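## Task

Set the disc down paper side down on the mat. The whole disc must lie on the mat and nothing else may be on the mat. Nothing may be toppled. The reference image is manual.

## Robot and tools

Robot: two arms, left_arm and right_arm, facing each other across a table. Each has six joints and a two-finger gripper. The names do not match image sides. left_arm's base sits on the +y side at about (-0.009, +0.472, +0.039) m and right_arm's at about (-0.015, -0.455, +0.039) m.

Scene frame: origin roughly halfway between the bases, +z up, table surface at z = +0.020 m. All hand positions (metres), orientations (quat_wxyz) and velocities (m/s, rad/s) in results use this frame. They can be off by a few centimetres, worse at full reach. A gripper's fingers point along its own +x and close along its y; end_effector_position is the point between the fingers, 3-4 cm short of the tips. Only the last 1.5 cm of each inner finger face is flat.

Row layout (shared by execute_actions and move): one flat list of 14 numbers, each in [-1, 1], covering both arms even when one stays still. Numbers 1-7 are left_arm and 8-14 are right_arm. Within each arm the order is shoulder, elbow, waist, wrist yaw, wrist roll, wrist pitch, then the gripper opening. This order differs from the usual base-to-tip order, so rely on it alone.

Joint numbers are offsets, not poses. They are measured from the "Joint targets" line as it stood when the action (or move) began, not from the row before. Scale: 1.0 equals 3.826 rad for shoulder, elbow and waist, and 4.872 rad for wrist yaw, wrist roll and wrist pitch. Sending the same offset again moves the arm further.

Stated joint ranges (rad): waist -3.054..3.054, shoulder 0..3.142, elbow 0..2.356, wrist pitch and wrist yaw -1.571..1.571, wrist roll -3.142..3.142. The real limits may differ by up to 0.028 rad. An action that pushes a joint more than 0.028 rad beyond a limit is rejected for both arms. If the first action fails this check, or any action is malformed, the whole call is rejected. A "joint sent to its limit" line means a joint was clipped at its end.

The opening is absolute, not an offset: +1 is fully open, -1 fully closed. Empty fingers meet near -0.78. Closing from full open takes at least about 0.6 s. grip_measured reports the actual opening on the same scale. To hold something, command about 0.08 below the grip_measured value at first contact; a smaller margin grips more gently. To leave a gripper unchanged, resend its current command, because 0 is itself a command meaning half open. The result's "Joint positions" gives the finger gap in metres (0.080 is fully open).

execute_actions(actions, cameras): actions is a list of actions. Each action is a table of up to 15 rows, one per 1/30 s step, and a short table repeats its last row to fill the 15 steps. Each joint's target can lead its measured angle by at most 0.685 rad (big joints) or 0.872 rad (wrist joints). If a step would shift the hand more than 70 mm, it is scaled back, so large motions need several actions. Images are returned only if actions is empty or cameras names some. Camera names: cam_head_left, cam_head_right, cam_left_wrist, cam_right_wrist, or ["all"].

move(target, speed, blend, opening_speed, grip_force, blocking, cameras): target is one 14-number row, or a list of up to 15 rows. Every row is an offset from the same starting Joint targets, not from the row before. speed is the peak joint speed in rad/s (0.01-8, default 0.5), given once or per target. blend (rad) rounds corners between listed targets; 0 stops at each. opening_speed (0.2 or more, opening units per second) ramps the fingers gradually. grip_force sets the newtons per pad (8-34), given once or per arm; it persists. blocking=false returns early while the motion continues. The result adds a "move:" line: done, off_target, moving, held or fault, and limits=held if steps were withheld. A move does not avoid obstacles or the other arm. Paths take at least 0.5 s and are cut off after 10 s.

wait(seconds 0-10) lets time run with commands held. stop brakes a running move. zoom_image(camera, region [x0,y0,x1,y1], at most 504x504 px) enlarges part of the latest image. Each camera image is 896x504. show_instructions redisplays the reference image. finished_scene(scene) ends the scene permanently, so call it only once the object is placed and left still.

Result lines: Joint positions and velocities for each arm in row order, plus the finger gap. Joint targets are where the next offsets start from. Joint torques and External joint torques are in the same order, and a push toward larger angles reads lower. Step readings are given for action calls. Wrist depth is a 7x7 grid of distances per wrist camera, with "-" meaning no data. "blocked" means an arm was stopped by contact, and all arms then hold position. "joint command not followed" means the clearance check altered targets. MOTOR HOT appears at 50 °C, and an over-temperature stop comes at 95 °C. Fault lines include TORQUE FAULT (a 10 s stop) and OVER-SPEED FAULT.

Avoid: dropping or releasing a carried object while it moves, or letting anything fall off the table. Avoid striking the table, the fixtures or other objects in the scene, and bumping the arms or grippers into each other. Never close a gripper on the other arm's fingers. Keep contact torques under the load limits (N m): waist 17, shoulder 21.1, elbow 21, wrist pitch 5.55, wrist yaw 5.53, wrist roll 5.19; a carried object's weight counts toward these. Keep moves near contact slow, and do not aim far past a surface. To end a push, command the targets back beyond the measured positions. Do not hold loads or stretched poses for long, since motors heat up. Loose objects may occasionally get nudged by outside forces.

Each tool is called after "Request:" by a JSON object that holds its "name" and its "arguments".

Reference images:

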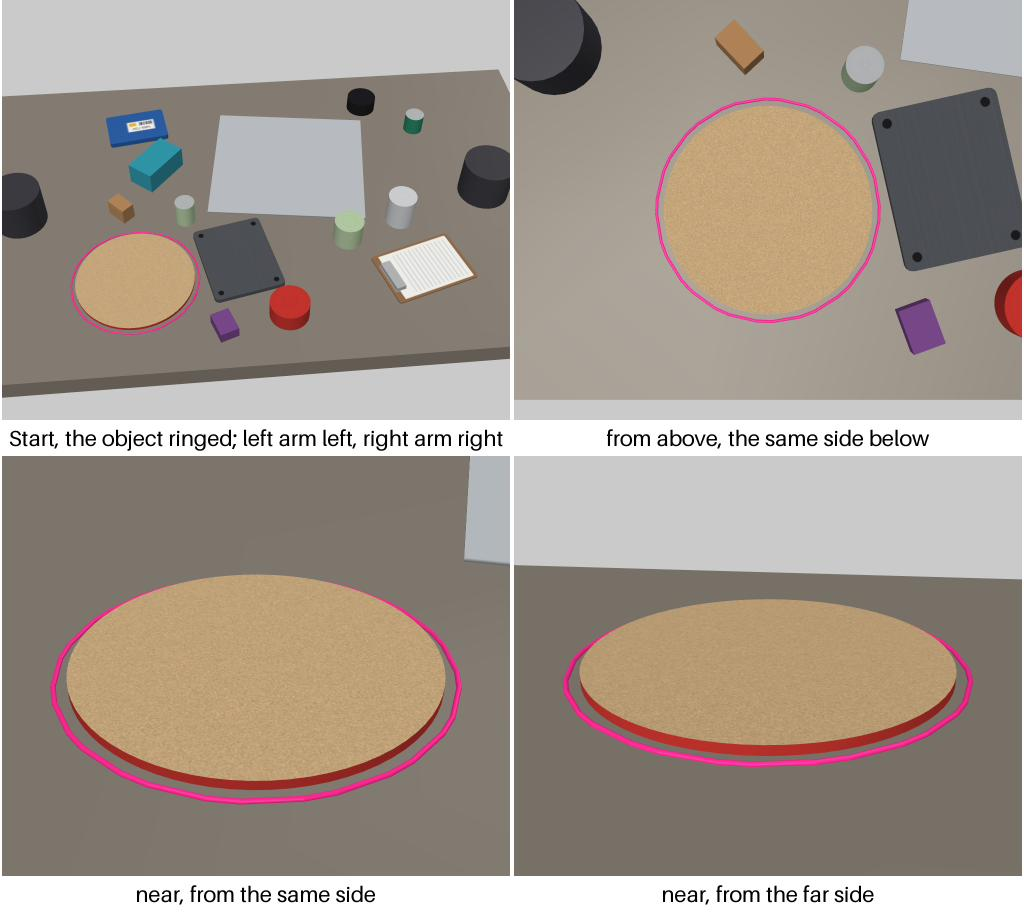

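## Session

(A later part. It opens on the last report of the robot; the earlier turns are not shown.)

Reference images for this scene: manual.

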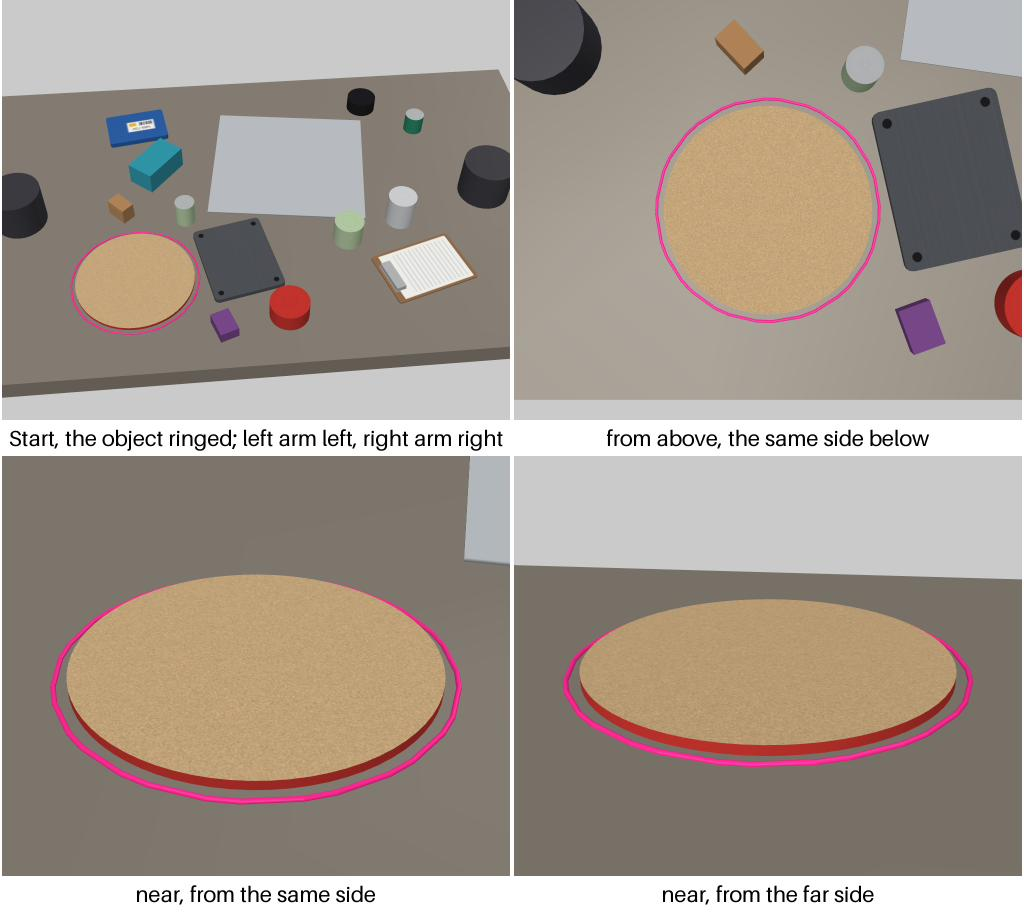

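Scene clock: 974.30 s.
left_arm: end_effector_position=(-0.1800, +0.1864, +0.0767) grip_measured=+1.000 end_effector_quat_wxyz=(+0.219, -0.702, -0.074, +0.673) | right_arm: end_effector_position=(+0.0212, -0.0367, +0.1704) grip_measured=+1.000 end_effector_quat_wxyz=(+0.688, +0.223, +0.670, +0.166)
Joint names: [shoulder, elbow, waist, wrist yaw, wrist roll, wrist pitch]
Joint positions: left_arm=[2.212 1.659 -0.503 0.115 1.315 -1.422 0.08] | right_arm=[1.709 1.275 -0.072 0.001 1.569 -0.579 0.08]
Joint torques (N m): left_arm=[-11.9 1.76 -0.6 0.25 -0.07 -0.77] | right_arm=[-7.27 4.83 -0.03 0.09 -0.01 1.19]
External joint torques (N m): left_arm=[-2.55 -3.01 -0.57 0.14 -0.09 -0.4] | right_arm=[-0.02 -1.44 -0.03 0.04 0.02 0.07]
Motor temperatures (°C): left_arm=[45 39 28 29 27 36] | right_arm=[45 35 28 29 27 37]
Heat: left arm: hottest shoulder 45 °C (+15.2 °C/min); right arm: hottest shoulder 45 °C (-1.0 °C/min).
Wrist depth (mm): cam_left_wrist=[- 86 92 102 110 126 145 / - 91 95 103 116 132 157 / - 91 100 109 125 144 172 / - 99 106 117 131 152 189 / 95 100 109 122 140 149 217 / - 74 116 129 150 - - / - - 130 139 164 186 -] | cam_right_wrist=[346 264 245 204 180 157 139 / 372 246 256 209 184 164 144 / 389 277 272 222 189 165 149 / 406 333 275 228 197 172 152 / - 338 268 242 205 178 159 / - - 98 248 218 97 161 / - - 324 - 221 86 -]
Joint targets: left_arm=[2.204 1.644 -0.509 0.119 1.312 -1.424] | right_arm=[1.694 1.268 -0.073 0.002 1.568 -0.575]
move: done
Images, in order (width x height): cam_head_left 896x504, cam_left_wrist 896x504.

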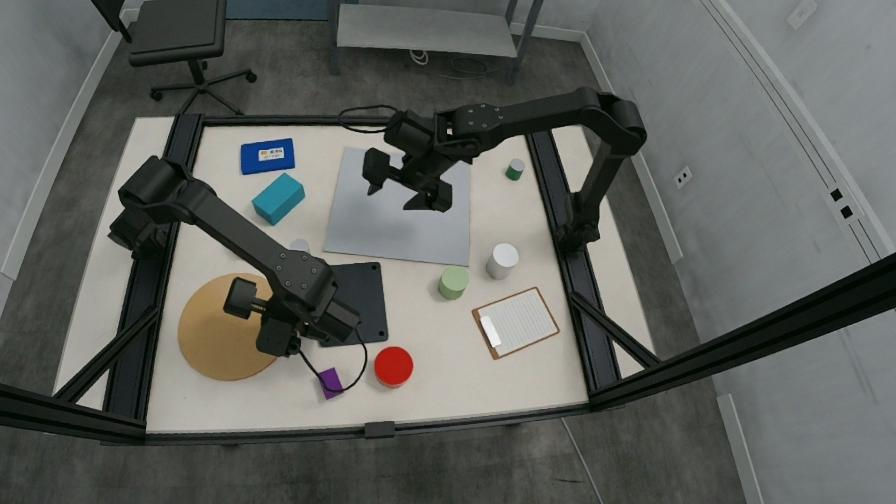

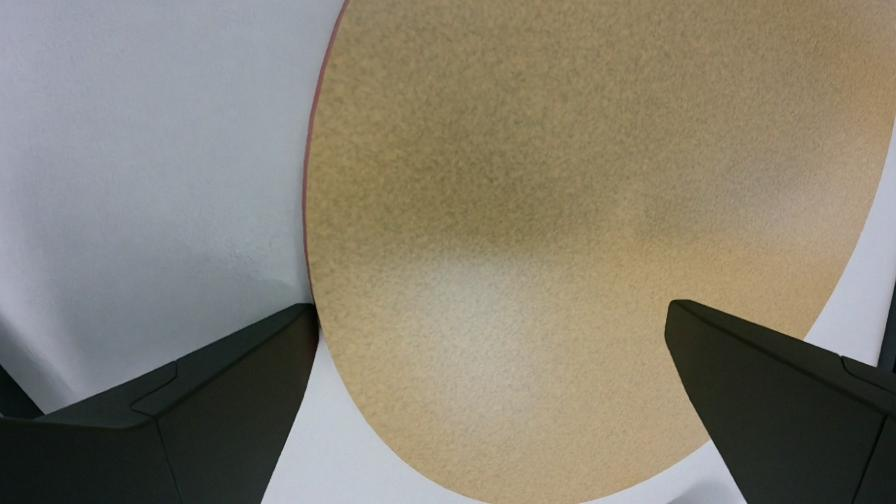

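Request:
{"name": "move", "arguments": {"target": [[-0.0156,-0.0264,-0.0019,0.0007,-0.0017,0.0088,1,0,0,0,0,0,0,1],[-0.0253,-0.0429,-0.0033,0.0012,-0.0029,0.0143,1,0,0,0,0,0,0,1]], "speed": [0.1,0.06], "blend": [0.01,0], "cameras": ["cam_left_wrist","cam_head_left"]}}

Scene clock: 990.97 s.
left_arm: end_effector_position=(-0.1717, +0.2118, +0.0757) grip_measured=+1.000 end_effector_quat_wxyz=(+0.217, -0.702, -0.074, +0.674) | right_arm: end_effector_position=(+0.0212, -0.0367, +0.1704) grip_measured=+1.000 end_effector_quat_wxyz=(+0.688, +0.223, +0.670, +0.166)
Joint names: [shoulder, elbow, waist, wrist yaw, wrist roll, wrist pitch]
Joint positions: left_arm=[2.113 1.495 -0.516 0.12 1.301 -1.352 0.08] | right_arm=[1.709 1.275 -0.072 0.001 1.569 -0.579 0.08]
Joint torques (N m): left_arm=[-10.7 1.57 -0.62 0.25 -0.07 -0.76] | right_arm=[-7.28 4.85 -0.03 0.09 -0.02 1.19]
External joint torques (N m): left_arm=[-2.19 -3.05 -0.59 0.13 -0.09 -0.4] | right_arm=[0 -1.39 -0.04 0.05 0.01 0.09]
Heat: left arm: hottest shoulder 44 °C (+10.0 °C/min); right arm: hottest shoulder 45 °C (-2.0 °C/min).
Wrist depth (mm): cam_left_wrist=[- 86 92 102 110 125 145 / - 91 95 103 115 130 157 / - 91 99 109 124 143 170 / - 99 105 116 130 152 185 / 95 100 109 122 139 149 215 / - 74 117 129 150 - - / - - 129 140 163 194 -] | cam_right_wrist=[350 264 239 204 180 157 139 / 375 250 255 209 183 164 144 / - 272 266 222 189 165 149 / 395 328 279 228 197 173 152 / - 345 283 242 206 178 159 / - - 279 251 218 97 161 / - - 322 245 224 86 -]
Joint targets: left_arm=[2.107 1.480 -0.521 0.125 1.298 -1.354] | right_arm=[1.694 1.268 -0.073 0.002 1.568 -0.575]
move: done
Images, in order (width x height): cam_head_left 896x504, cam_left_wrist 896x504.

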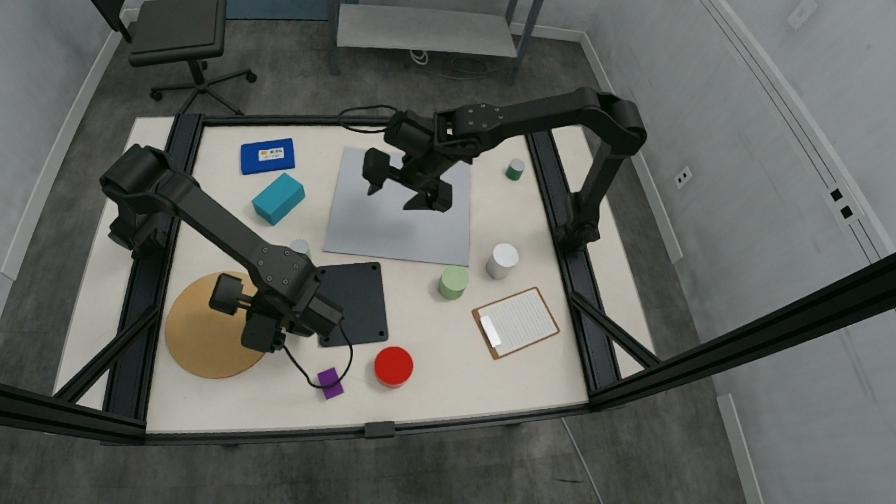

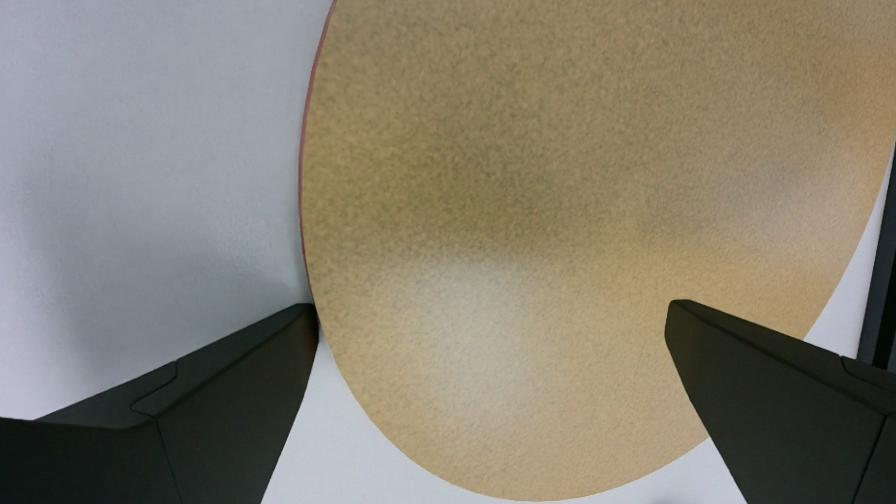

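Request:
{"name": "move", "arguments": {"target": [[0.0074,-0.0021,0.0078,-0.0023,0.0051,-0.0010,1,0,0,0,0,0,0,1],[-0.0082,-0.0136,0.0056,-0.0019,0.0047,0.0024,1,0,0,0,0,0,0,1]], "speed": [0.06,0.06], "cameras": ["cam_left_wrist"]}}

Scene clock: 1050.47 s.
left_arm: end_effector_position=(-0.1618, +0.2187, +0.0755) grip_measured=+1.000 end_effector_quat_wxyz=(+0.221, -0.701, -0.076, +0.674) | right_arm: end_effector_position=(+0.0212, -0.0367, +0.1704) grip_measured=+1.000 end_effector_quat_wxyz=(+0.688, +0.223, +0.670, +0.166)
Joint names: [shoulder, elbow, waist, wrist yaw, wrist roll, wrist pitch]
Joint positions: left_arm=[2.082 1.443 -0.499 0.118 1.32 -1.34 0.08] | right_arm=[1.709 1.275 -0.072 0.001 1.569 -0.579 0.08]
Joint torques (N m): left_arm=[-10.41 1.5 -0.16 0.05 0.06 -0.77] | right_arm=[-7.29 4.83 -0.03 0.09 -0.02 1.19]
External joint torques (N m): left_arm=[-2.09 -3.1 -0.16 -0.07 0.04 -0.4] | right_arm=[-0.02 -1.4 0.08 0.03 0.01 0.08]
Motor temperatures (°C): left_arm=[52 36 28 29 27 34] | right_arm=[45 35 28 29 27 37]
Heat: left arm: hottest shoulder 52 °C (+8.1 °C/min); right arm: hottest shoulder 45 °C (+0.0 °C/min). Fold the left arm in close to its base, or ease its load, before you think long.
Wrist depth (mm): cam_left_wrist=[- 86 92 102 110 127 149 / - 90 95 104 121 132 159 / - 91 99 110 128 144 173 / - 99 105 116 131 153 188 / 95 100 109 123 140 150 213 / - 74 117 129 151 - - / - - 129 143 166 197 -] | cam_right_wrist=[352 265 242 204 180 157 139 / 368 251 254 209 183 164 144 / - 273 267 221 190 165 149 / 399 336 282 227 196 173 152 / - 344 284 242 205 178 159 / - - 99 256 218 97 161 / - - 325 276 219 86 -]
Joint targets: left_arm=[2.075 1.428 -0.500 0.116 1.321 -1.342] | right_arm=[1.694 1.268 -0.073 0.002 1.568 -0.575]
MOTOR HOT: the shoulder of the left arm reports 52 °C; the controller stops that arm at 95 °C. To cool a motor, set the load down, stop pushing, or move to a pose that needs little force.
move: done
Images, in order (width x height): cam_left_wrist 896x504.

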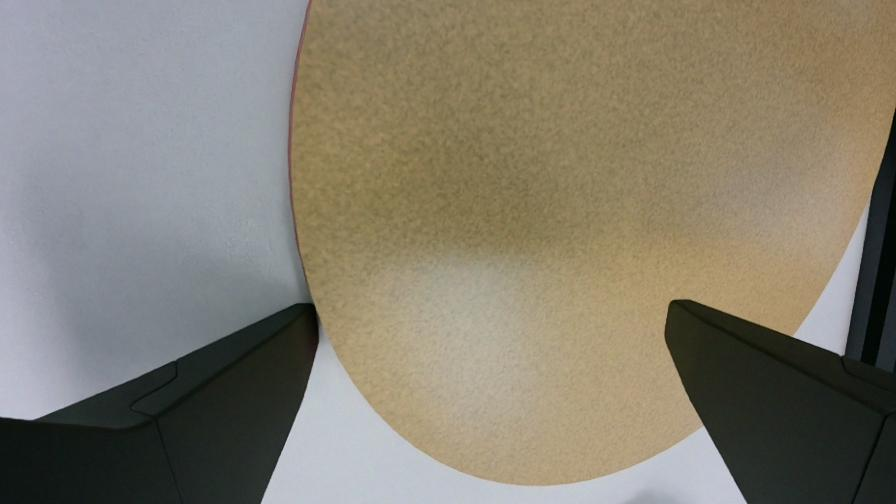

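Request:
{"name": "wait", "arguments": {"seconds": 0, "cameras": ["cam_head_left"]}}

Request:
{"name": "zoom_image", "arguments": {"camera": "cam_head_left", "region": [140, 250, 340, 400]}}

Scene clock: 1078.23 s.
left_arm: end_effector_position=(-0.1617, +0.2188, +0.0755) grip_measured=+1.000 end_effector_quat_wxyz=(+0.221, -0.701, -0.076, +0.674) | right_arm: end_effector_position=(+0.0212, -0.0367, +0.1704) grip_measured=+1.000 end_effector_quat_wxyz=(+0.688, +0.223, +0.670, +0.166)
Joint names: [shoulder, elbow, waist, wrist yaw, wrist roll, wrist pitch]
Joint positions: left_arm=[2.082 1.442 -0.499 0.118 1.32 -1.34 0.08] | right_arm=[1.709 1.275 -0.072 0.001 1.569 -0.579 0.08]
Joint torques (N m): left_arm=[-10.49 1.56 -0.14 0.06 0.06 -0.77] | right_arm=[-7.28 4.82 -0.03 0.09 -0.01 1.2]
External joint torques (N m): left_arm=[-2.21 -3 -0.09 -0.07 0.04 -0.39] | right_arm=[0.04 -1.41 -0.04 0.05 0.01 0.09]
Motor temperatures (°C): left_arm=[47 35 28 29 27 34] | right_arm=[45 34 28 29 27 37]
Heat: left arm: hottest shoulder 47 °C (-3.0 °C/min); right arm: hottest shoulder 45 °C (+0.0 °C/min).
Wrist depth (mm): cam_left_wrist=[- 86 91 102 110 127 146 / - 91 95 104 116 133 158 / - 92 99 110 125 144 173 / - 99 105 116 131 155 188 / 95 100 109 123 139 99 213 / - 74 117 129 151 - - / - - 130 143 166 - -] | cam_right_wrist=[347 263 243 203 180 157 139 / - 249 255 209 183 164 144 / - 272 263 221 189 164 150 / 411 337 278 228 196 173 152 / - 341 285 242 205 178 160 / - - 99 249 218 97 160 / - - 323 - 222 86 -]
Joint targets: left_arm=[2.076 1.428 -0.500 0.116 1.321 -1.342] | right_arm=[1.694 1.268 -0.073 0.002 1.568 -0.575]
Tool commands: left_gripper/opening=+1.0 right_gripper/opening=+1.0
MOTOR HOT: cleared for the motors of the left arm.
Images, in order (width x height): cam_head_left 896x504.

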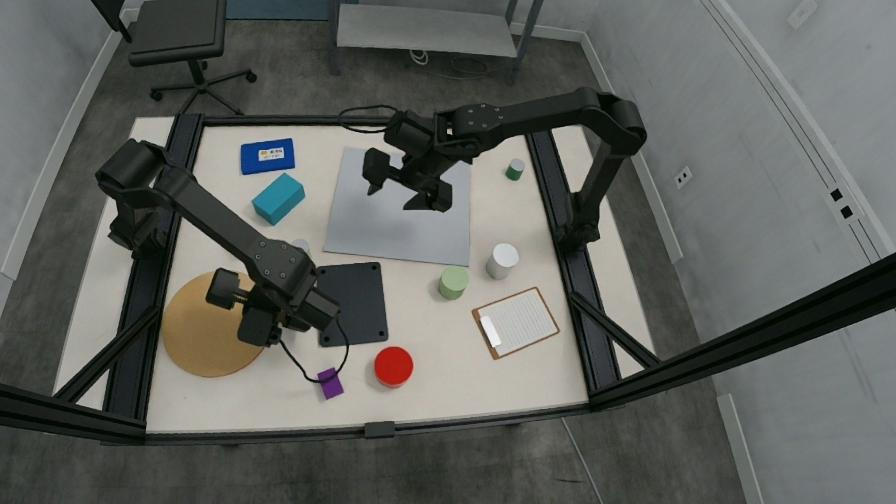

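Scaled by 2.520 from the camera's 896x504 image, which has a finer 1280x720 frame.

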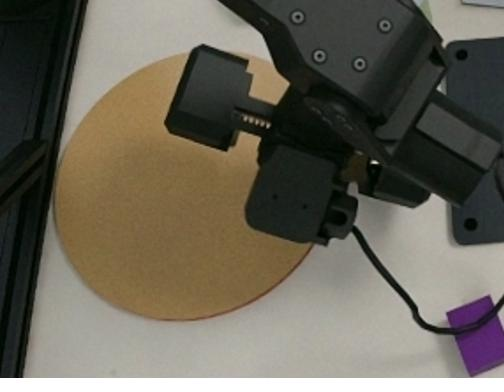

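Request:
{"name": "zoom_image", "arguments": {"camera": "cam_left_wrist", "region": [250, 240, 390, 400]}}

This scene's latest camera images include none from cam_left_wrist. They are from: cam_head_left. cam_left_wrist's image comes with the result of a call that names it in "cameras".

Request:
{"name": "move", "arguments": {"target": [-0.0039,-0.0086,-0.0018,0,0,0.0045,1,0,0,0,0,0,0,1], "speed": 0.06, "cameras": ["cam_left_wrist"]}}

Request:
{"name": "zoom_image", "arguments": {"camera": "cam_left_wrist", "region": [250, 240, 390, 400]}}

Scene clock: 1099.50 s.
left_arm: end_effector_position=(-0.1606, +0.2219, +0.0748) grip_measured=+1.000 end_effector_quat_wxyz=(+0.218, -0.701, -0.071, +0.675) | right_arm: end_effector_position=(+0.0212, -0.0367, +0.1704) grip_measured=+1.000 end_effector_quat_wxyz=(+0.688, +0.223, +0.670, +0.166)
Joint names: [shoulder, elbow, waist, wrist yaw, wrist roll, wrist pitch]
Joint positions: left_arm=[2.062 1.413 -0.501 0.116 1.32 -1.319 0.08] | right_arm=[1.709 1.275 -0.072 0.001 1.569 -0.579 0.08]
Joint torques (N m): left_arm=[-9.64 1.23 -0.66 0.11 0.06 -0.75] | right_arm=[-7.27 4.83 -0.03 0.09 -0.02 1.2]
External joint torques (N m): left_arm=[-1.5 -3.33 -0.61 -0.01 0.04 -0.39] | right_arm=[0.06 -1.45 -0.01 0.04 0.01 0.07]
Heat: left arm: hottest shoulder 46 °C (-6.1 °C/min); right arm: hottest shoulder 45 °C (+0.0 °C/min).
Wrist depth (mm): cam_left_wrist=[- 86 91 102 109 125 143 / - 91 95 103 115 131 156 / - 92 99 109 124 141 167 / - 99 105 116 130 151 179 / 95 100 109 122 139 148 188 / - 74 117 128 149 - - / - - 129 142 164 191 -] | cam_right_wrist=[336 264 238 204 180 158 139 / 375 249 246 209 184 164 144 / 398 273 268 221 190 165 149 / 404 341 279 228 197 173 152 / 1151 338 285 241 206 178 159 / 1270 - 99 253 217 97 161 / - - 322 - 222 86 -]
Joint targets: left_arm=[2.061 1.395 -0.507 0.116 1.321 -1.320] | right_arm=[1.694 1.268 -0.073 0.002 1.568 -0.575]
move: done
Images, in order (width x height): cam_left_wrist 896x504.

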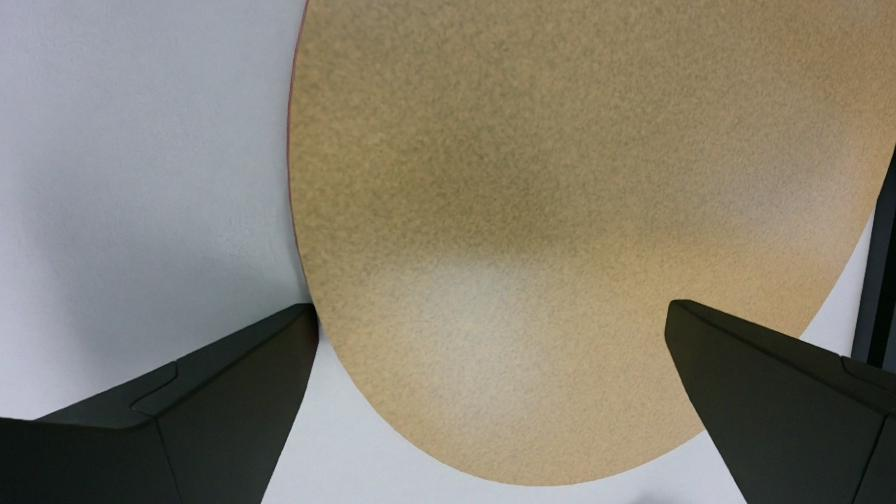

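Scaled by 3.150 from the camera's 896x504 image, which has a finer 1280x720 frame.

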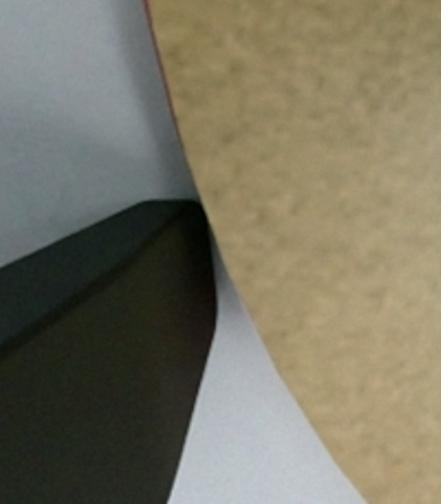

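Request:
{"name": "move", "arguments": {"target": [0.0060,-0.0052,0,0,0,0.0041,1,0,0,0,0,0,0,1], "speed": 0.06}}

Scene clock: 1111.67 s.
left_arm: end_effector_position=(-0.1601, +0.2227, +0.0729) grip_measured=+1.000 end_effector_quat_wxyz=(+0.217, -0.701, -0.070, +0.676) | right_arm: end_effector_position=(+0.0212, -0.0367, +0.1704) grip_measured=+1.000 end_effector_quat_wxyz=(+0.688, +0.223, +0.670, +0.166)
Joint names: [shoulder, elbow, waist, wrist yaw, wrist roll, wrist pitch]
Joint positions: left_arm=[2.059 1.401 -0.501 0.116 1.32 -1.307 0.08] | right_arm=[1.709 1.275 -0.072 0.001 1.569 -0.579 0.08]
Joint torques (N m): left_arm=[-6.4 0.37 -0.63 0.11 0.06 -0.11] | right_arm=[-7.27 4.83 -0.03 0.09 -0.01 1.2]
External joint torques (N m): left_arm=[1.69 -4.14 -0.65 -0.02 0.04 0.26] | right_arm=[0.04 -1.43 0.02 0.04 0.01 0.08]
Heat: left arm: hottest shoulder 48 °C (-4.0 °C/min); right arm: hottest shoulder 45 °C (+0.0 °C/min).
Wrist depth (mm): cam_left_wrist=[- 86 91 102 109 123 141 / - 90 95 102 114 129 153 / - 91 99 109 123 140 164 / - 99 104 115 129 148 180 / 95 100 108 120 137 146 206 / - 74 116 128 147 - - / - - 129 141 162 - -] | cam_right_wrist=[349 264 234 204 180 158 139 / - 248 254 209 184 164 144 / - 283 267 222 189 165 149 / 408 336 283 228 197 173 152 / - 336 289 242 206 178 159 / - - 279 252 218 97 161 / - - 320 256 222 86 -]
Joint targets: left_arm=[2.084 1.375 -0.507 0.116 1.321 -1.300] | right_arm=[1.694 1.268 -0.073 0.002 1.568 -0.575]
move: done

Request:
{"name": "move", "arguments": {"target": [[-0.0146,-0.0042,-0.0010,0,0,-0.0021,1,0,0,0,0,0,0,1],[-0.0264,0.0115,-0.0010,0,0,-0.0183,1,0,0,0,0,0,0,1]], "speed": [0.06,0.05], "cameras": ["cam_left_wrist"]}}

Scene clock: 1142.13 s.
left_arm: end_effector_position=(-0.1563, +0.2270, +0.0970) grip_measured=+1.000 end_effector_quat_wxyz=(+0.214, -0.704, -0.064, +0.674) | right_arm: end_effector_position=(+0.0212, -0.0367, +0.1704) grip_measured=+1.000 end_effector_quat_wxyz=(+0.688, +0.223, +0.670, +0.166)
Joint names: [shoulder, elbow, waist, wrist yaw, wrist roll, wrist pitch]
Joint positions: left_arm=[1.999 1.418 -0.503 0.104 1.32 -1.375 0.08] | right_arm=[1.709 1.275 -0.072 0.001 1.569 -0.579 0.08]
Joint torques (N m): left_arm=[-11.22 3.31 -0.86 0.47 0.06 -1.61] | right_arm=[-7.28 4.82 -0.03 0.09 -0.01 1.2]
External joint torques (N m): left_arm=[-3.32 -1.43 -0.86 0.36 0.04 -1.28] | right_arm=[0.1 -1.51 0 0.04 0.01 0.06]
Heat: left arm: hottest shoulder 44 °C (-3.0 °C/min); right arm: hottest shoulder 45 °C (+0.0 °C/min).
Wrist depth (mm): cam_left_wrist=[98 107 - 104 118 138 165 / 102 109 97 108 123 149 183 / - 114 102 113 132 158 193 / 111 118 108 120 139 170 208 / - 121 111 124 147 161 226 / - 74 142 131 158 - - / - - 154 171 198 - -] | cam_right_wrist=[361 267 241 204 180 157 139 / 357 250 258 209 184 164 144 / 400 274 273 221 189 165 149 / 405 345 275 229 197 173 152 / - 362 282 243 205 178 159 / - - 97 250 216 97 161 / - - 332 - 226 86 -]
Joint targets: left_arm=[1.983 1.419 -0.510 0.116 1.321 -1.390] | right_arm=[1.694 1.268 -0.073 0.002 1.568 -0.575]
move: done
Images, in order (width x height): cam_left_wrist 896x504.

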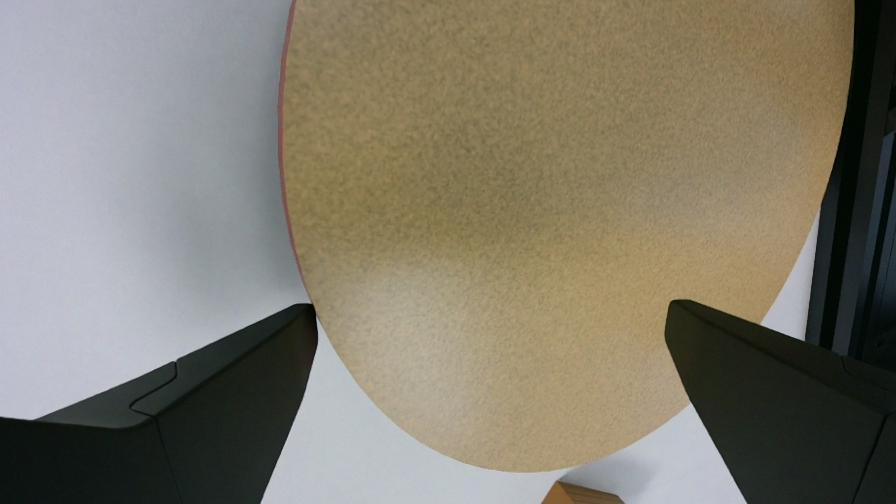

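Request:
{"name": "move", "arguments": {"target": [-0.0120,0.0069,-0.0013,0,0,-0.0148,1,0,0,0,0,0,0,1], "speed": 0.05, "cameras": ["cam_left_wrist","cam_head_left","cam_head_right"]}}

Scene clock: 1151.90 s.
left_arm: end_effector_position=(-0.1546, +0.2312, +0.1198) grip_measured=+1.000 end_effector_quat_wxyz=(+0.213, -0.704, -0.061, +0.675) | right_arm: end_effector_position=(+0.0212, -0.0367, +0.1704) grip_measured=+1.000 end_effector_quat_wxyz=(+0.688, +0.223, +0.670, +0.166)
Joint names: [shoulder, elbow, waist, wrist yaw, wrist roll, wrist pitch]
Joint positions: left_arm=[1.951 1.446 -0.504 0.104 1.32 -1.445 0.08] | right_arm=[1.709 1.275 -0.072 0.001 1.569 -0.579 0.08]
Joint torques (N m): left_arm=[-10.75 3.18 -1.21 0.47 0.06 -1.78] | right_arm=[-7.28 4.83 -0.03 0.09 -0.02 1.2]
External joint torques (N m): left_arm=[-3.11 -1.66 -1.21 0.36 0.04 -1.46] | right_arm=[0.1 -1.53 0 0.05 0.01 0.05]
Heat: left arm: hottest shoulder 45 °C (-1.0 °C/min); right arm: hottest shoulder 45 °C (+0.0 °C/min).
Wrist depth (mm): cam_left_wrist=[- 123 100 114 136 163 185 / 121 129 99 114 138 177 203 / 125 134 105 118 142 186 217 / 131 141 109 126 143 192 243 / 137 144 108 133 160 99 245 / - 74 170 136 172 - - / - - 183 204 217 - -] | cam_right_wrist=[358 267 241 204 179 157 139 / 369 258 251 208 184 163 145 / - 273 269 221 189 165 149 / 415 339 279 228 197 173 152 / 453 344 287 239 205 178 159 / - - 98 240 217 97 161 / - - - 259 223 86 -]
Joint targets: left_arm=[1.937 1.445 -0.515 0.116 1.321 -1.462] | right_arm=[1.694 1.268 -0.073 0.002 1.568 -0.575]
move: done
Images, in order (width x height): cam_head_left 896x504, cam_head_right 896x504, cam_left_wrist 896x504.

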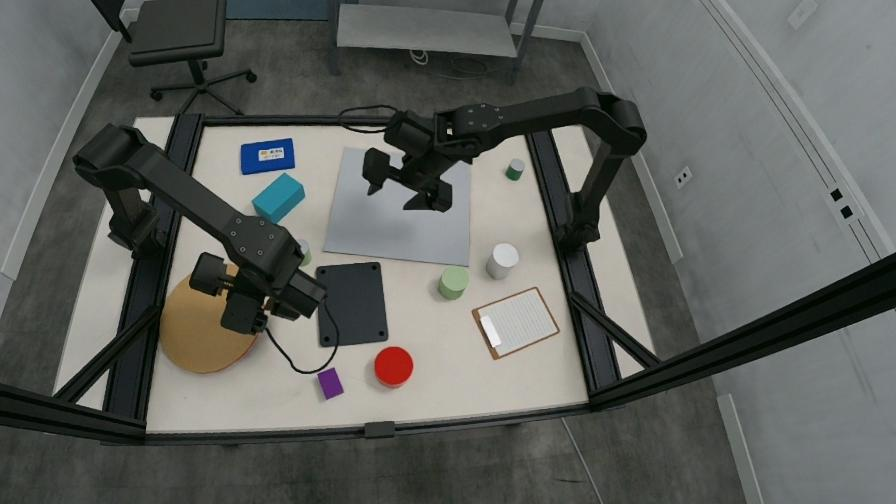

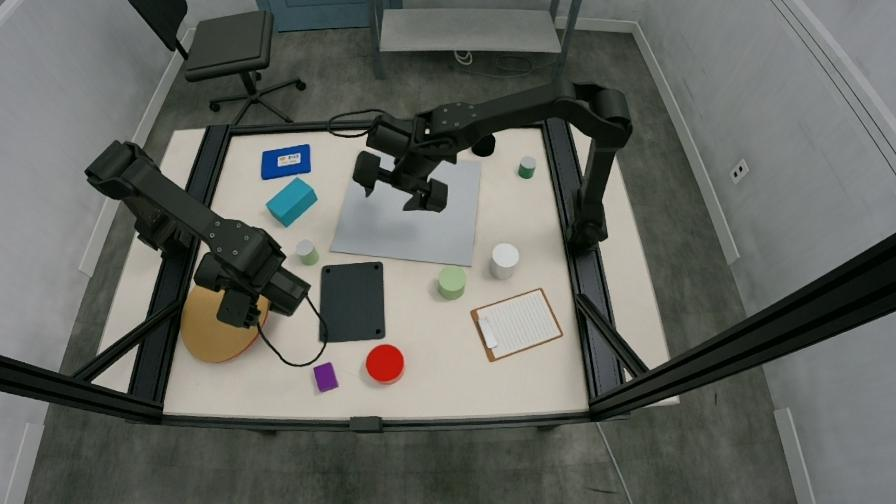

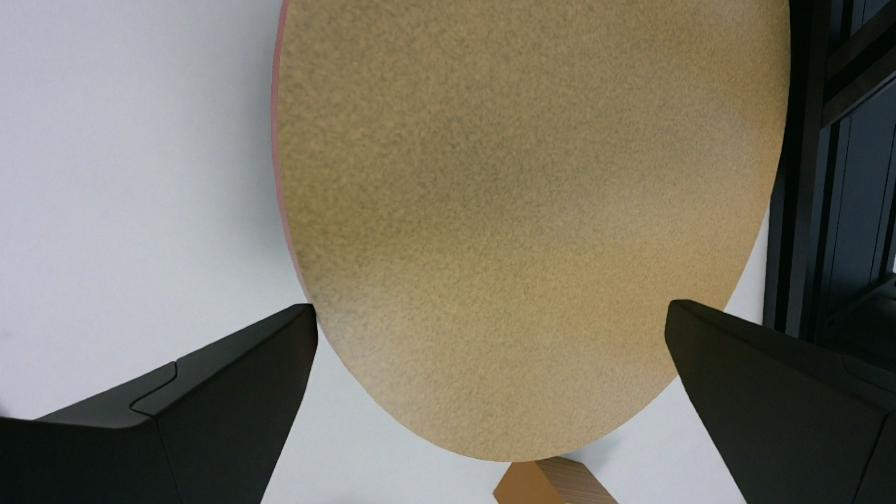

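Request:
{"name": "move", "arguments": {"target": [[0.0327,-0.0139,0.0010,0,0,0.0318,1,0,0,0,0,0,0,1],[0.0426,0.0029,0.0039,0,0,0.0279,1,0,0,0,0,0,0,1],[0.0593,0.0331,-0.0231,-0.0035,0.0062,0.0137,1,0,0,0,0,0,0,1]], "speed": [0.06,0.1,0.15], "cameras": ["cam_left_wrist","cam_head_left"]}}

Scene clock: 1226.70 s.
left_arm: end_effector_position=(-0.1963, +0.2177, +0.0793) grip_measured=+1.000 end_effector_quat_wxyz=(+0.263, -0.706, -0.026, +0.657) | right_arm: end_effector_position=(+0.0212, -0.0367, +0.1704) grip_measured=+1.000 end_effector_quat_wxyz=(+0.688, +0.223, +0.670, +0.166)
Joint names: [shoulder, elbow, waist, wrist yaw, wrist roll, wrist pitch]
Joint positions: left_arm=[2.147 1.563 -0.603 0.1 1.346 -1.393 0.08] | right_arm=[1.709 1.275 -0.072 0.001 1.569 -0.579 0.08]
Joint torques (N m): left_arm=[-8.2 4.03 -0.03 0.08 0.16 -0.81] | right_arm=[-7.27 4.84 -0.02 0.09 -0.01 1.2]
External joint torques (N m): left_arm=[0.63 -0.66 -0.08 -0.03 0.14 -0.44] | right_arm=[0.01 -1.46 -0.05 0.05 0.01 0.06]
Motor temperatures (°C): left_arm=[55 36 28 30 27 38] | right_arm=[45 34 28 29 27 38]
Heat: left arm: hottest shoulder 55 °C (+5.0 °C/min); right arm: hottest shoulder 45 °C (+0.0 °C/min). Fold the left arm in close to its base, or ease its load, before you think long.
Wrist depth (mm): cam_left_wrist=[- 88 97 103 113 130 148 / - 92 102 107 119 136 160 / - 96 104 111 128 147 172 / - 102 110 119 134 157 194 / - 102 116 124 143 154 221 / - 74 125 133 153 - - / - - 133 146 169 189 -] | cam_right_wrist=[345 265 241 204 180 157 139 / 360 249 255 209 184 164 145 / 383 272 255 222 190 165 149 / 388 331 281 227 196 173 152 / - 337 276 241 205 178 160 / - - 280 250 219 97 161 / - - 328 - - 86 -]
Joint targets: left_arm=[2.163 1.572 -0.604 0.099 1.351 -1.395] | right_arm=[1.694 1.268 -0.073 0.002 1.568 -0.575]
MOTOR HOT: the shoulder of the left arm reports 55 °C; the controller stops that arm at 95 °C. To cool a motor, set the load down, stop pushing, or move to a pose that needs little force.
move: done
Images, in order (width x height): cam_head_left 896x504, cam_left_wrist 896x504.

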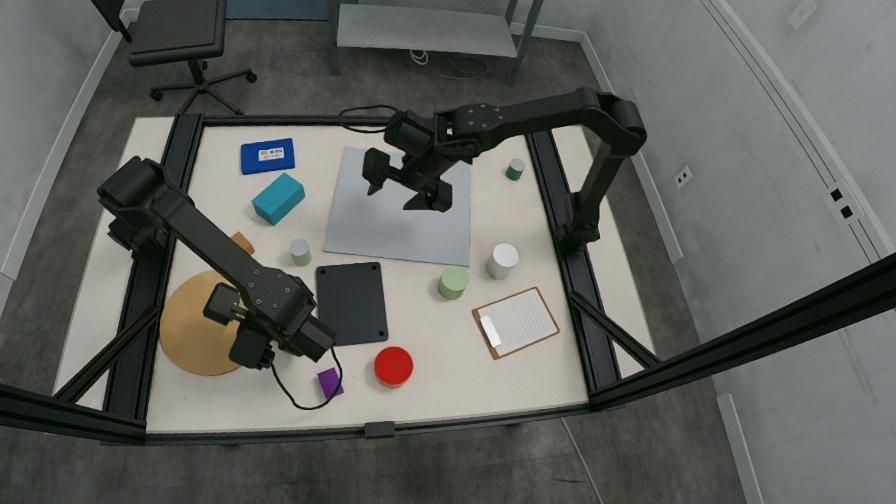

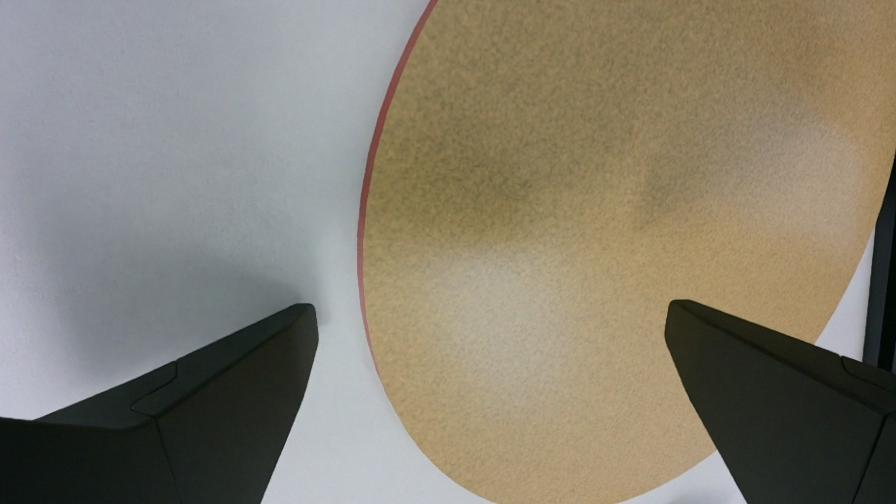

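Request:
{"name": "move", "arguments": {"target": [[-0.0166,-0.0270,-0.0018,0,0,0.0072,1,0,0,0,0,0,0,1],[-0.0239,-0.0388,-0.0029,0,0,0.0072,1,0,0,0,0,0,0,1],[-0.0295,-0.0140,-0.0034,0,0,-0.0091,1,0,0,0,0,0,0,1]], "speed": [0.08,0.06,0.05], "blend": [0.01,0,0], "cameras": ["cam_left_wrist"]}}

Scene clock: 1253.50 s.
left_arm: end_effector_position=(-0.1875, +0.2300, +0.0974) grip_measured=+1.000 end_effector_quat_wxyz=(+0.263, -0.710, -0.021, +0.653) | right_arm: end_effector_position=(+0.0212, -0.0367, +0.1704) grip_measured=+1.000 end_effector_quat_wxyz=(+0.688, +0.223, +0.670, +0.166)
Joint names: [shoulder, elbow, waist, wrist yaw, wrist roll, wrist pitch]
Joint positions: left_arm=[2.068 1.517 -0.608 0.087 1.347 -1.424 0.08] | right_arm=[1.709 1.275 -0.072 0.001 1.569 -0.579 0.08]
Joint torques (N m): left_arm=[-11.93 3.34 -1.05 0.45 0.17 -1.72] | right_arm=[-7.28 4.83 -0.03 0.09 -0.02 1.2]
External joint torques (N m): left_arm=[-3.57 -1.36 -1.05 0.34 0.15 -1.32] | right_arm=[-0.01 -1.43 -0.03 0.04 0.01 0.07]
Heat: left arm: hottest shoulder 52 °C (-3.0 °C/min); right arm: hottest shoulder 45 °C (+0.0 °C/min). Fold the left arm in close to its base, or ease its load, before you think long.
Wrist depth (mm): cam_left_wrist=[97 - 111 104 118 141 168 / - 108 99 107 124 152 182 / - 113 103 113 134 164 195 / 110 117 110 120 141 165 222 / - 120 110 126 152 99 239 / - 74 117 134 163 - - / - - 153 145 179 - -] | cam_right_wrist=[373 264 240 203 180 157 139 / 367 - 254 209 184 164 144 / 390 272 267 222 190 165 149 / 406 342 282 226 196 172 152 / - 340 295 232 206 178 159 / - - 99 250 217 97 161 / - - 330 - 224 86 -]
Joint targets: left_arm=[2.051 1.519 -0.617 0.099 1.351 -1.439] | right_arm=[1.694 1.268 -0.073 0.002 1.568 -0.575]
MOTOR HOT: still on. The shoulder of the left arm reports 52 °C.
move: done
Images, in order (width x height): cam_left_wrist 896x504.

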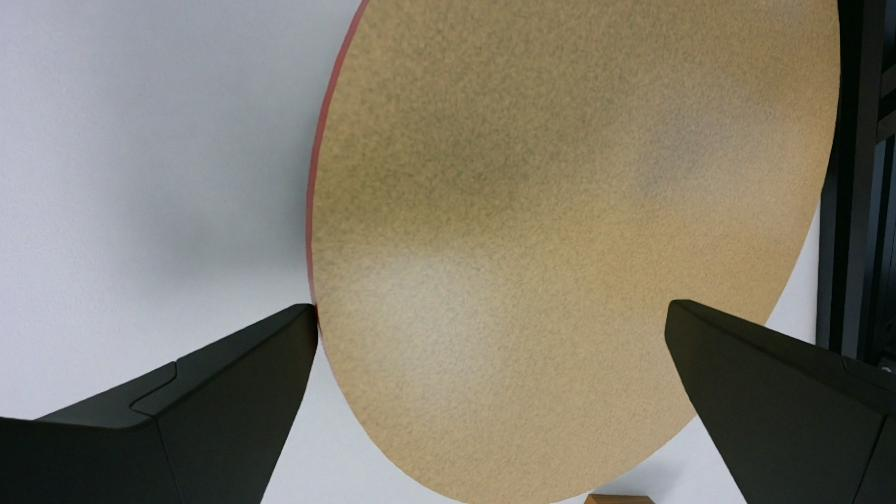

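Request:
{"name": "move", "arguments": {"target": [[-0.0105,0.0094,-0.0004,0,0,-0.0164,1,0,0,0,0,0,0,1],[-0.0146,0.0136,-0.0008,0,0,-0.0228,1,0,0,0,0,0,0,1],[-0.0146,0.0136,-0.0008,0,0,-0.0228,1,0.1836,0.1407,0.0599,-0.0004,0.0006,0.1389,1]], "speed": [0.05,0.05,0.6], "cameras": ["cam_left_wrist","cam_right_wrist","cam_head_left"]}}

Scene clock: 1299.07 s.
left_arm: end_effector_position=(-0.1843, +0.2416, +0.1308) grip_measured=+1.000 end_effector_quat_wxyz=(+0.273, -0.709, -0.028, +0.650) | right_arm: end_effector_position=(-0.1067, +0.1804, +0.1340) grip_measured=+1.000 end_effector_quat_wxyz=(+0.580, +0.318, +0.631, +0.406)
Joint names: [shoulder, elbow, waist, wrist yaw, wrist roll, wrist pitch]
Joint positions: left_arm=[2.011 1.561 -0.616 0.096 1.347 -1.548 0.08] | right_arm=[2.387 1.797 0.157 0.001 1.569 0.099 0.08]
Joint torques (N m): left_arm=[-11.55 4.2 -0.4 0.19 0.17 -0.84] | right_arm=[-8.38 6.61 -0.09 0.02 0.06 1.64]
External joint torques (N m): left_arm=[-3.44 -0.64 -0.39 0.08 0.14 -0.43] | right_arm=[3.62 0.05 -0.2 0 0.1 0.05]
Motor temperatures (°C): left_arm=[60 38 28 30 27 34] | right_arm=[45 34 28 29 27 38]
Heat: left arm: hottest shoulder 60 °C (+7.1 °C/min); right arm: hottest shoulder 45 °C (+0.0 °C/min). Fold the left arm in close to its base, or ease its load, before you think long.
Wrist depth (mm): cam_left_wrist=[121 134 138 153 173 198 177 / 126 135 144 159 188 209 219 / 131 139 152 167 199 225 264 / 137 146 161 181 206 239 269 / 143 152 169 196 220 240 251 / - 74 182 204 244 - - / - - 198 221 235 - -] | cam_right_wrist=[207 238 275 156 146 127 99 / - - - 221 165 128 - / 1001 - 322 - 161 - - / - - 325 239 163 - - / - 1346 314 287 165 131 - / - - 375 256 169 97 103 / - - - 251 192 91 -]
Joint targets: left_arm=[1.995 1.571 -0.620 0.099 1.351 -1.550] | right_arm=[2.396 1.807 0.156 0.000 1.571 0.102]
MOTOR HOT: still on. The shoulder of the left arm reports 60 °C.
move: done
Images, in order (width x height): cam_head_left 896x504, cam_left_wrist 896x504, cam_right_wrist 896x504.

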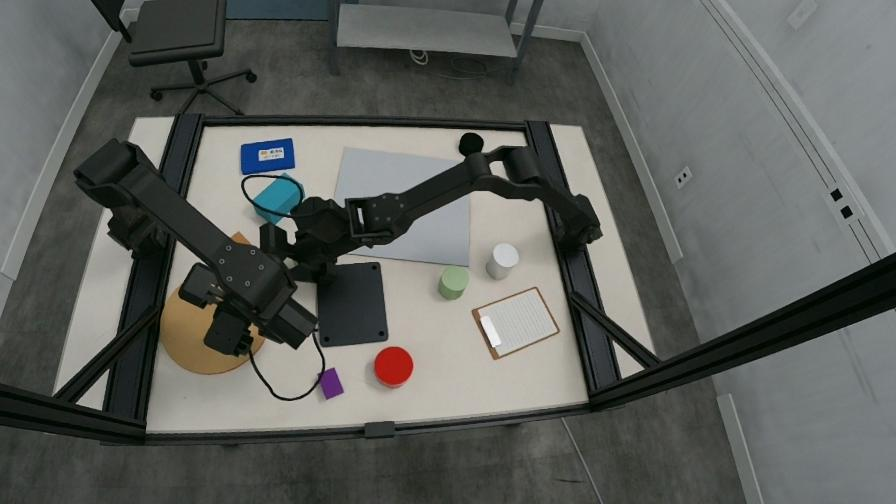

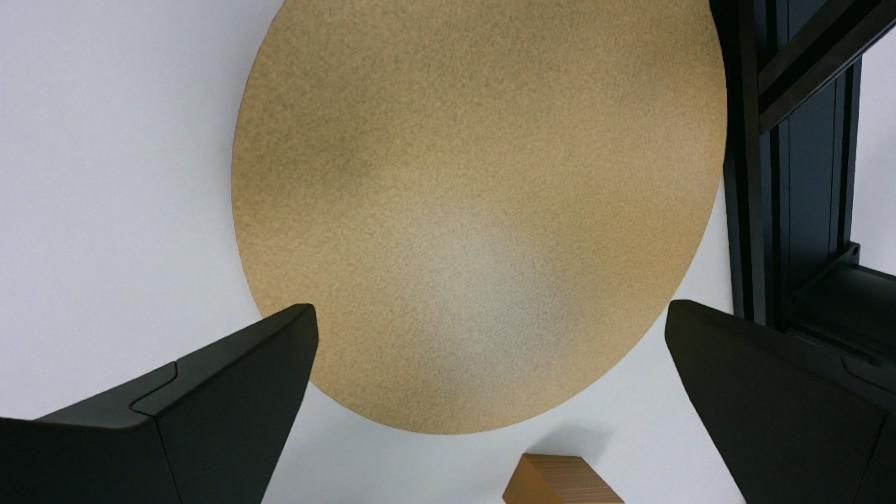

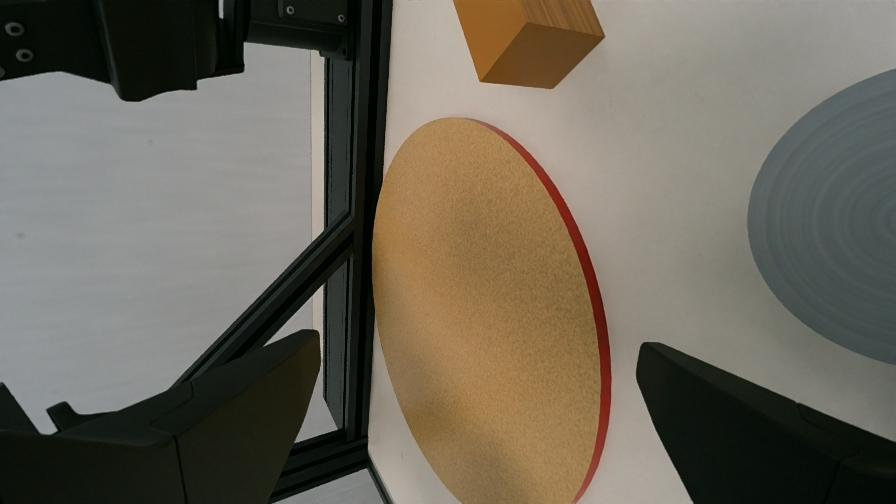

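Request:
{"name": "move", "arguments": {"target": [[0.0214,0.0201,0,0,0,-0.0031,1,0,0,0,0,0,0,1],[0.0439,0.0003,0.0042,0,0,0.0318,1,0,0,0,0,0,0,1],[0.0273,-0.0267,0.0024,0,0,0.0390,1,0,0,0,0,0,0,1],[0.0200,-0.0385,0.0013,0,0,0.0390,1,0,0,0,0,0,0,1],[0.0146,-0.0173,0.0008,0,0,0.0228,1,0,0,0,0,0,0,1]], "speed": [0.2,0.2,0.08,0.06,0.05], "blend": [0.02,0.005,0.01,0,0], "cameras": ["cam_left_wrist","cam_right_wrist"]}}

Scene clock: 1339.13 s.
left_arm: end_effector_position=(-0.1855, +0.2308, +0.0960) grip_measured=+1.000 end_effector_quat_wxyz=(+0.263, -0.711, -0.023, +0.651) | right_arm: end_effector_position=(-0.1067, +0.1804, +0.1340) grip_measured=+1.000 end_effector_quat_wxyz=(+0.580, +0.318, +0.631, +0.406)
Joint names: [shoulder, elbow, waist, wrist yaw, wrist roll, wrist pitch]
Joint positions: left_arm=[2.066 1.507 -0.605 0.084 1.347 -1.42 0.08] | right_arm=[2.387 1.797 0.157 0.001 1.569 0.099 0.08]
Joint torques (N m): left_arm=[-11.66 2.83 -1.26 0.53 0.16 -2.06] | right_arm=[-8.6 6.83 -0.06 0.02 0.06 1.65]
External joint torques (N m): left_arm=[-3.27 -1.92 -1.26 0.43 0.14 -1.69] | right_arm=[3.31 0.34 0.05 -0.02 0.1 0.08]
Motor temperatures (°C): left_arm=[60 39 28 30 27 34] | right_arm=[47 36 28 29 27 39]
Heat: left arm: hottest shoulder 60 °C (+2.0 °C/min); right arm: hottest shoulder 47 °C (+2.0 °C/min). Fold the left arm in close to its base, or ease its load, before you think long.
Wrist depth (mm): cam_left_wrist=[96 - 111 104 118 137 166 / - 107 100 107 123 150 181 / - 111 103 112 133 158 196 / 109 115 109 120 140 168 209 / - 119 110 125 148 164 238 / - 74 117 133 157 - - / - - 152 144 178 - -] | cam_right_wrist=[204 239 272 156 146 129 99 / - - 289 231 169 132 - / - - - 217 160 131 - / - 1346 326 - 158 138 - / - - 322 224 159 131 - / - - 99 196 169 97 103 / - - - 234 176 91 -]
Joint targets: left_arm=[2.051 1.504 -0.617 0.099 1.351 -1.439] | right_arm=[2.396 1.807 0.156 0.000 1.571 0.102]
MOTOR HOT: still on. The shoulder of the left arm reports 60 °C.
move: done
Images, in order (width x height): cam_left_wrist 896x504, cam_right_wrist 896x504.

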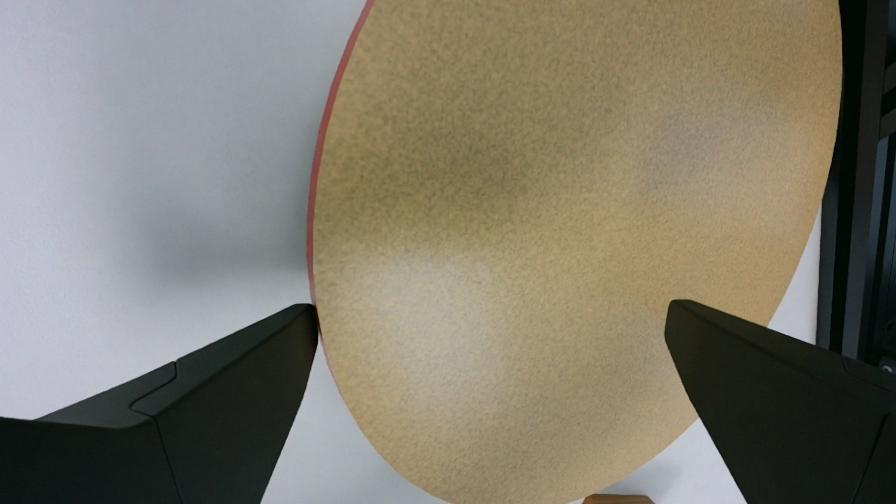

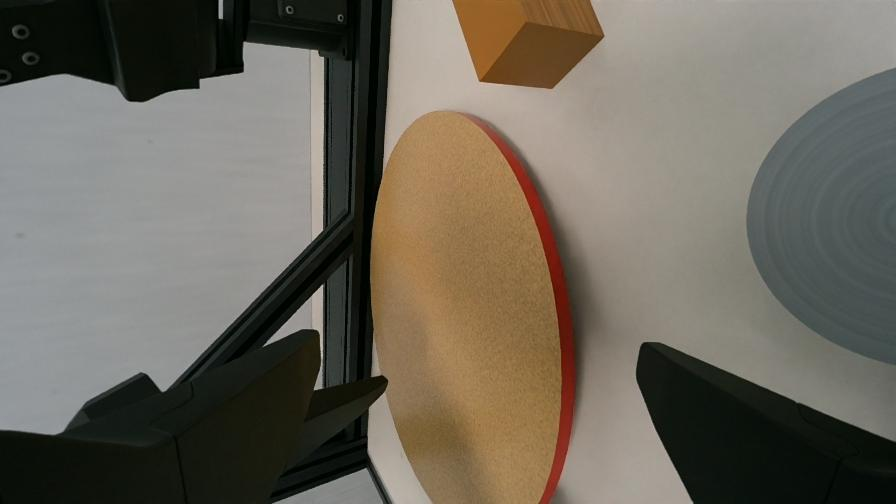

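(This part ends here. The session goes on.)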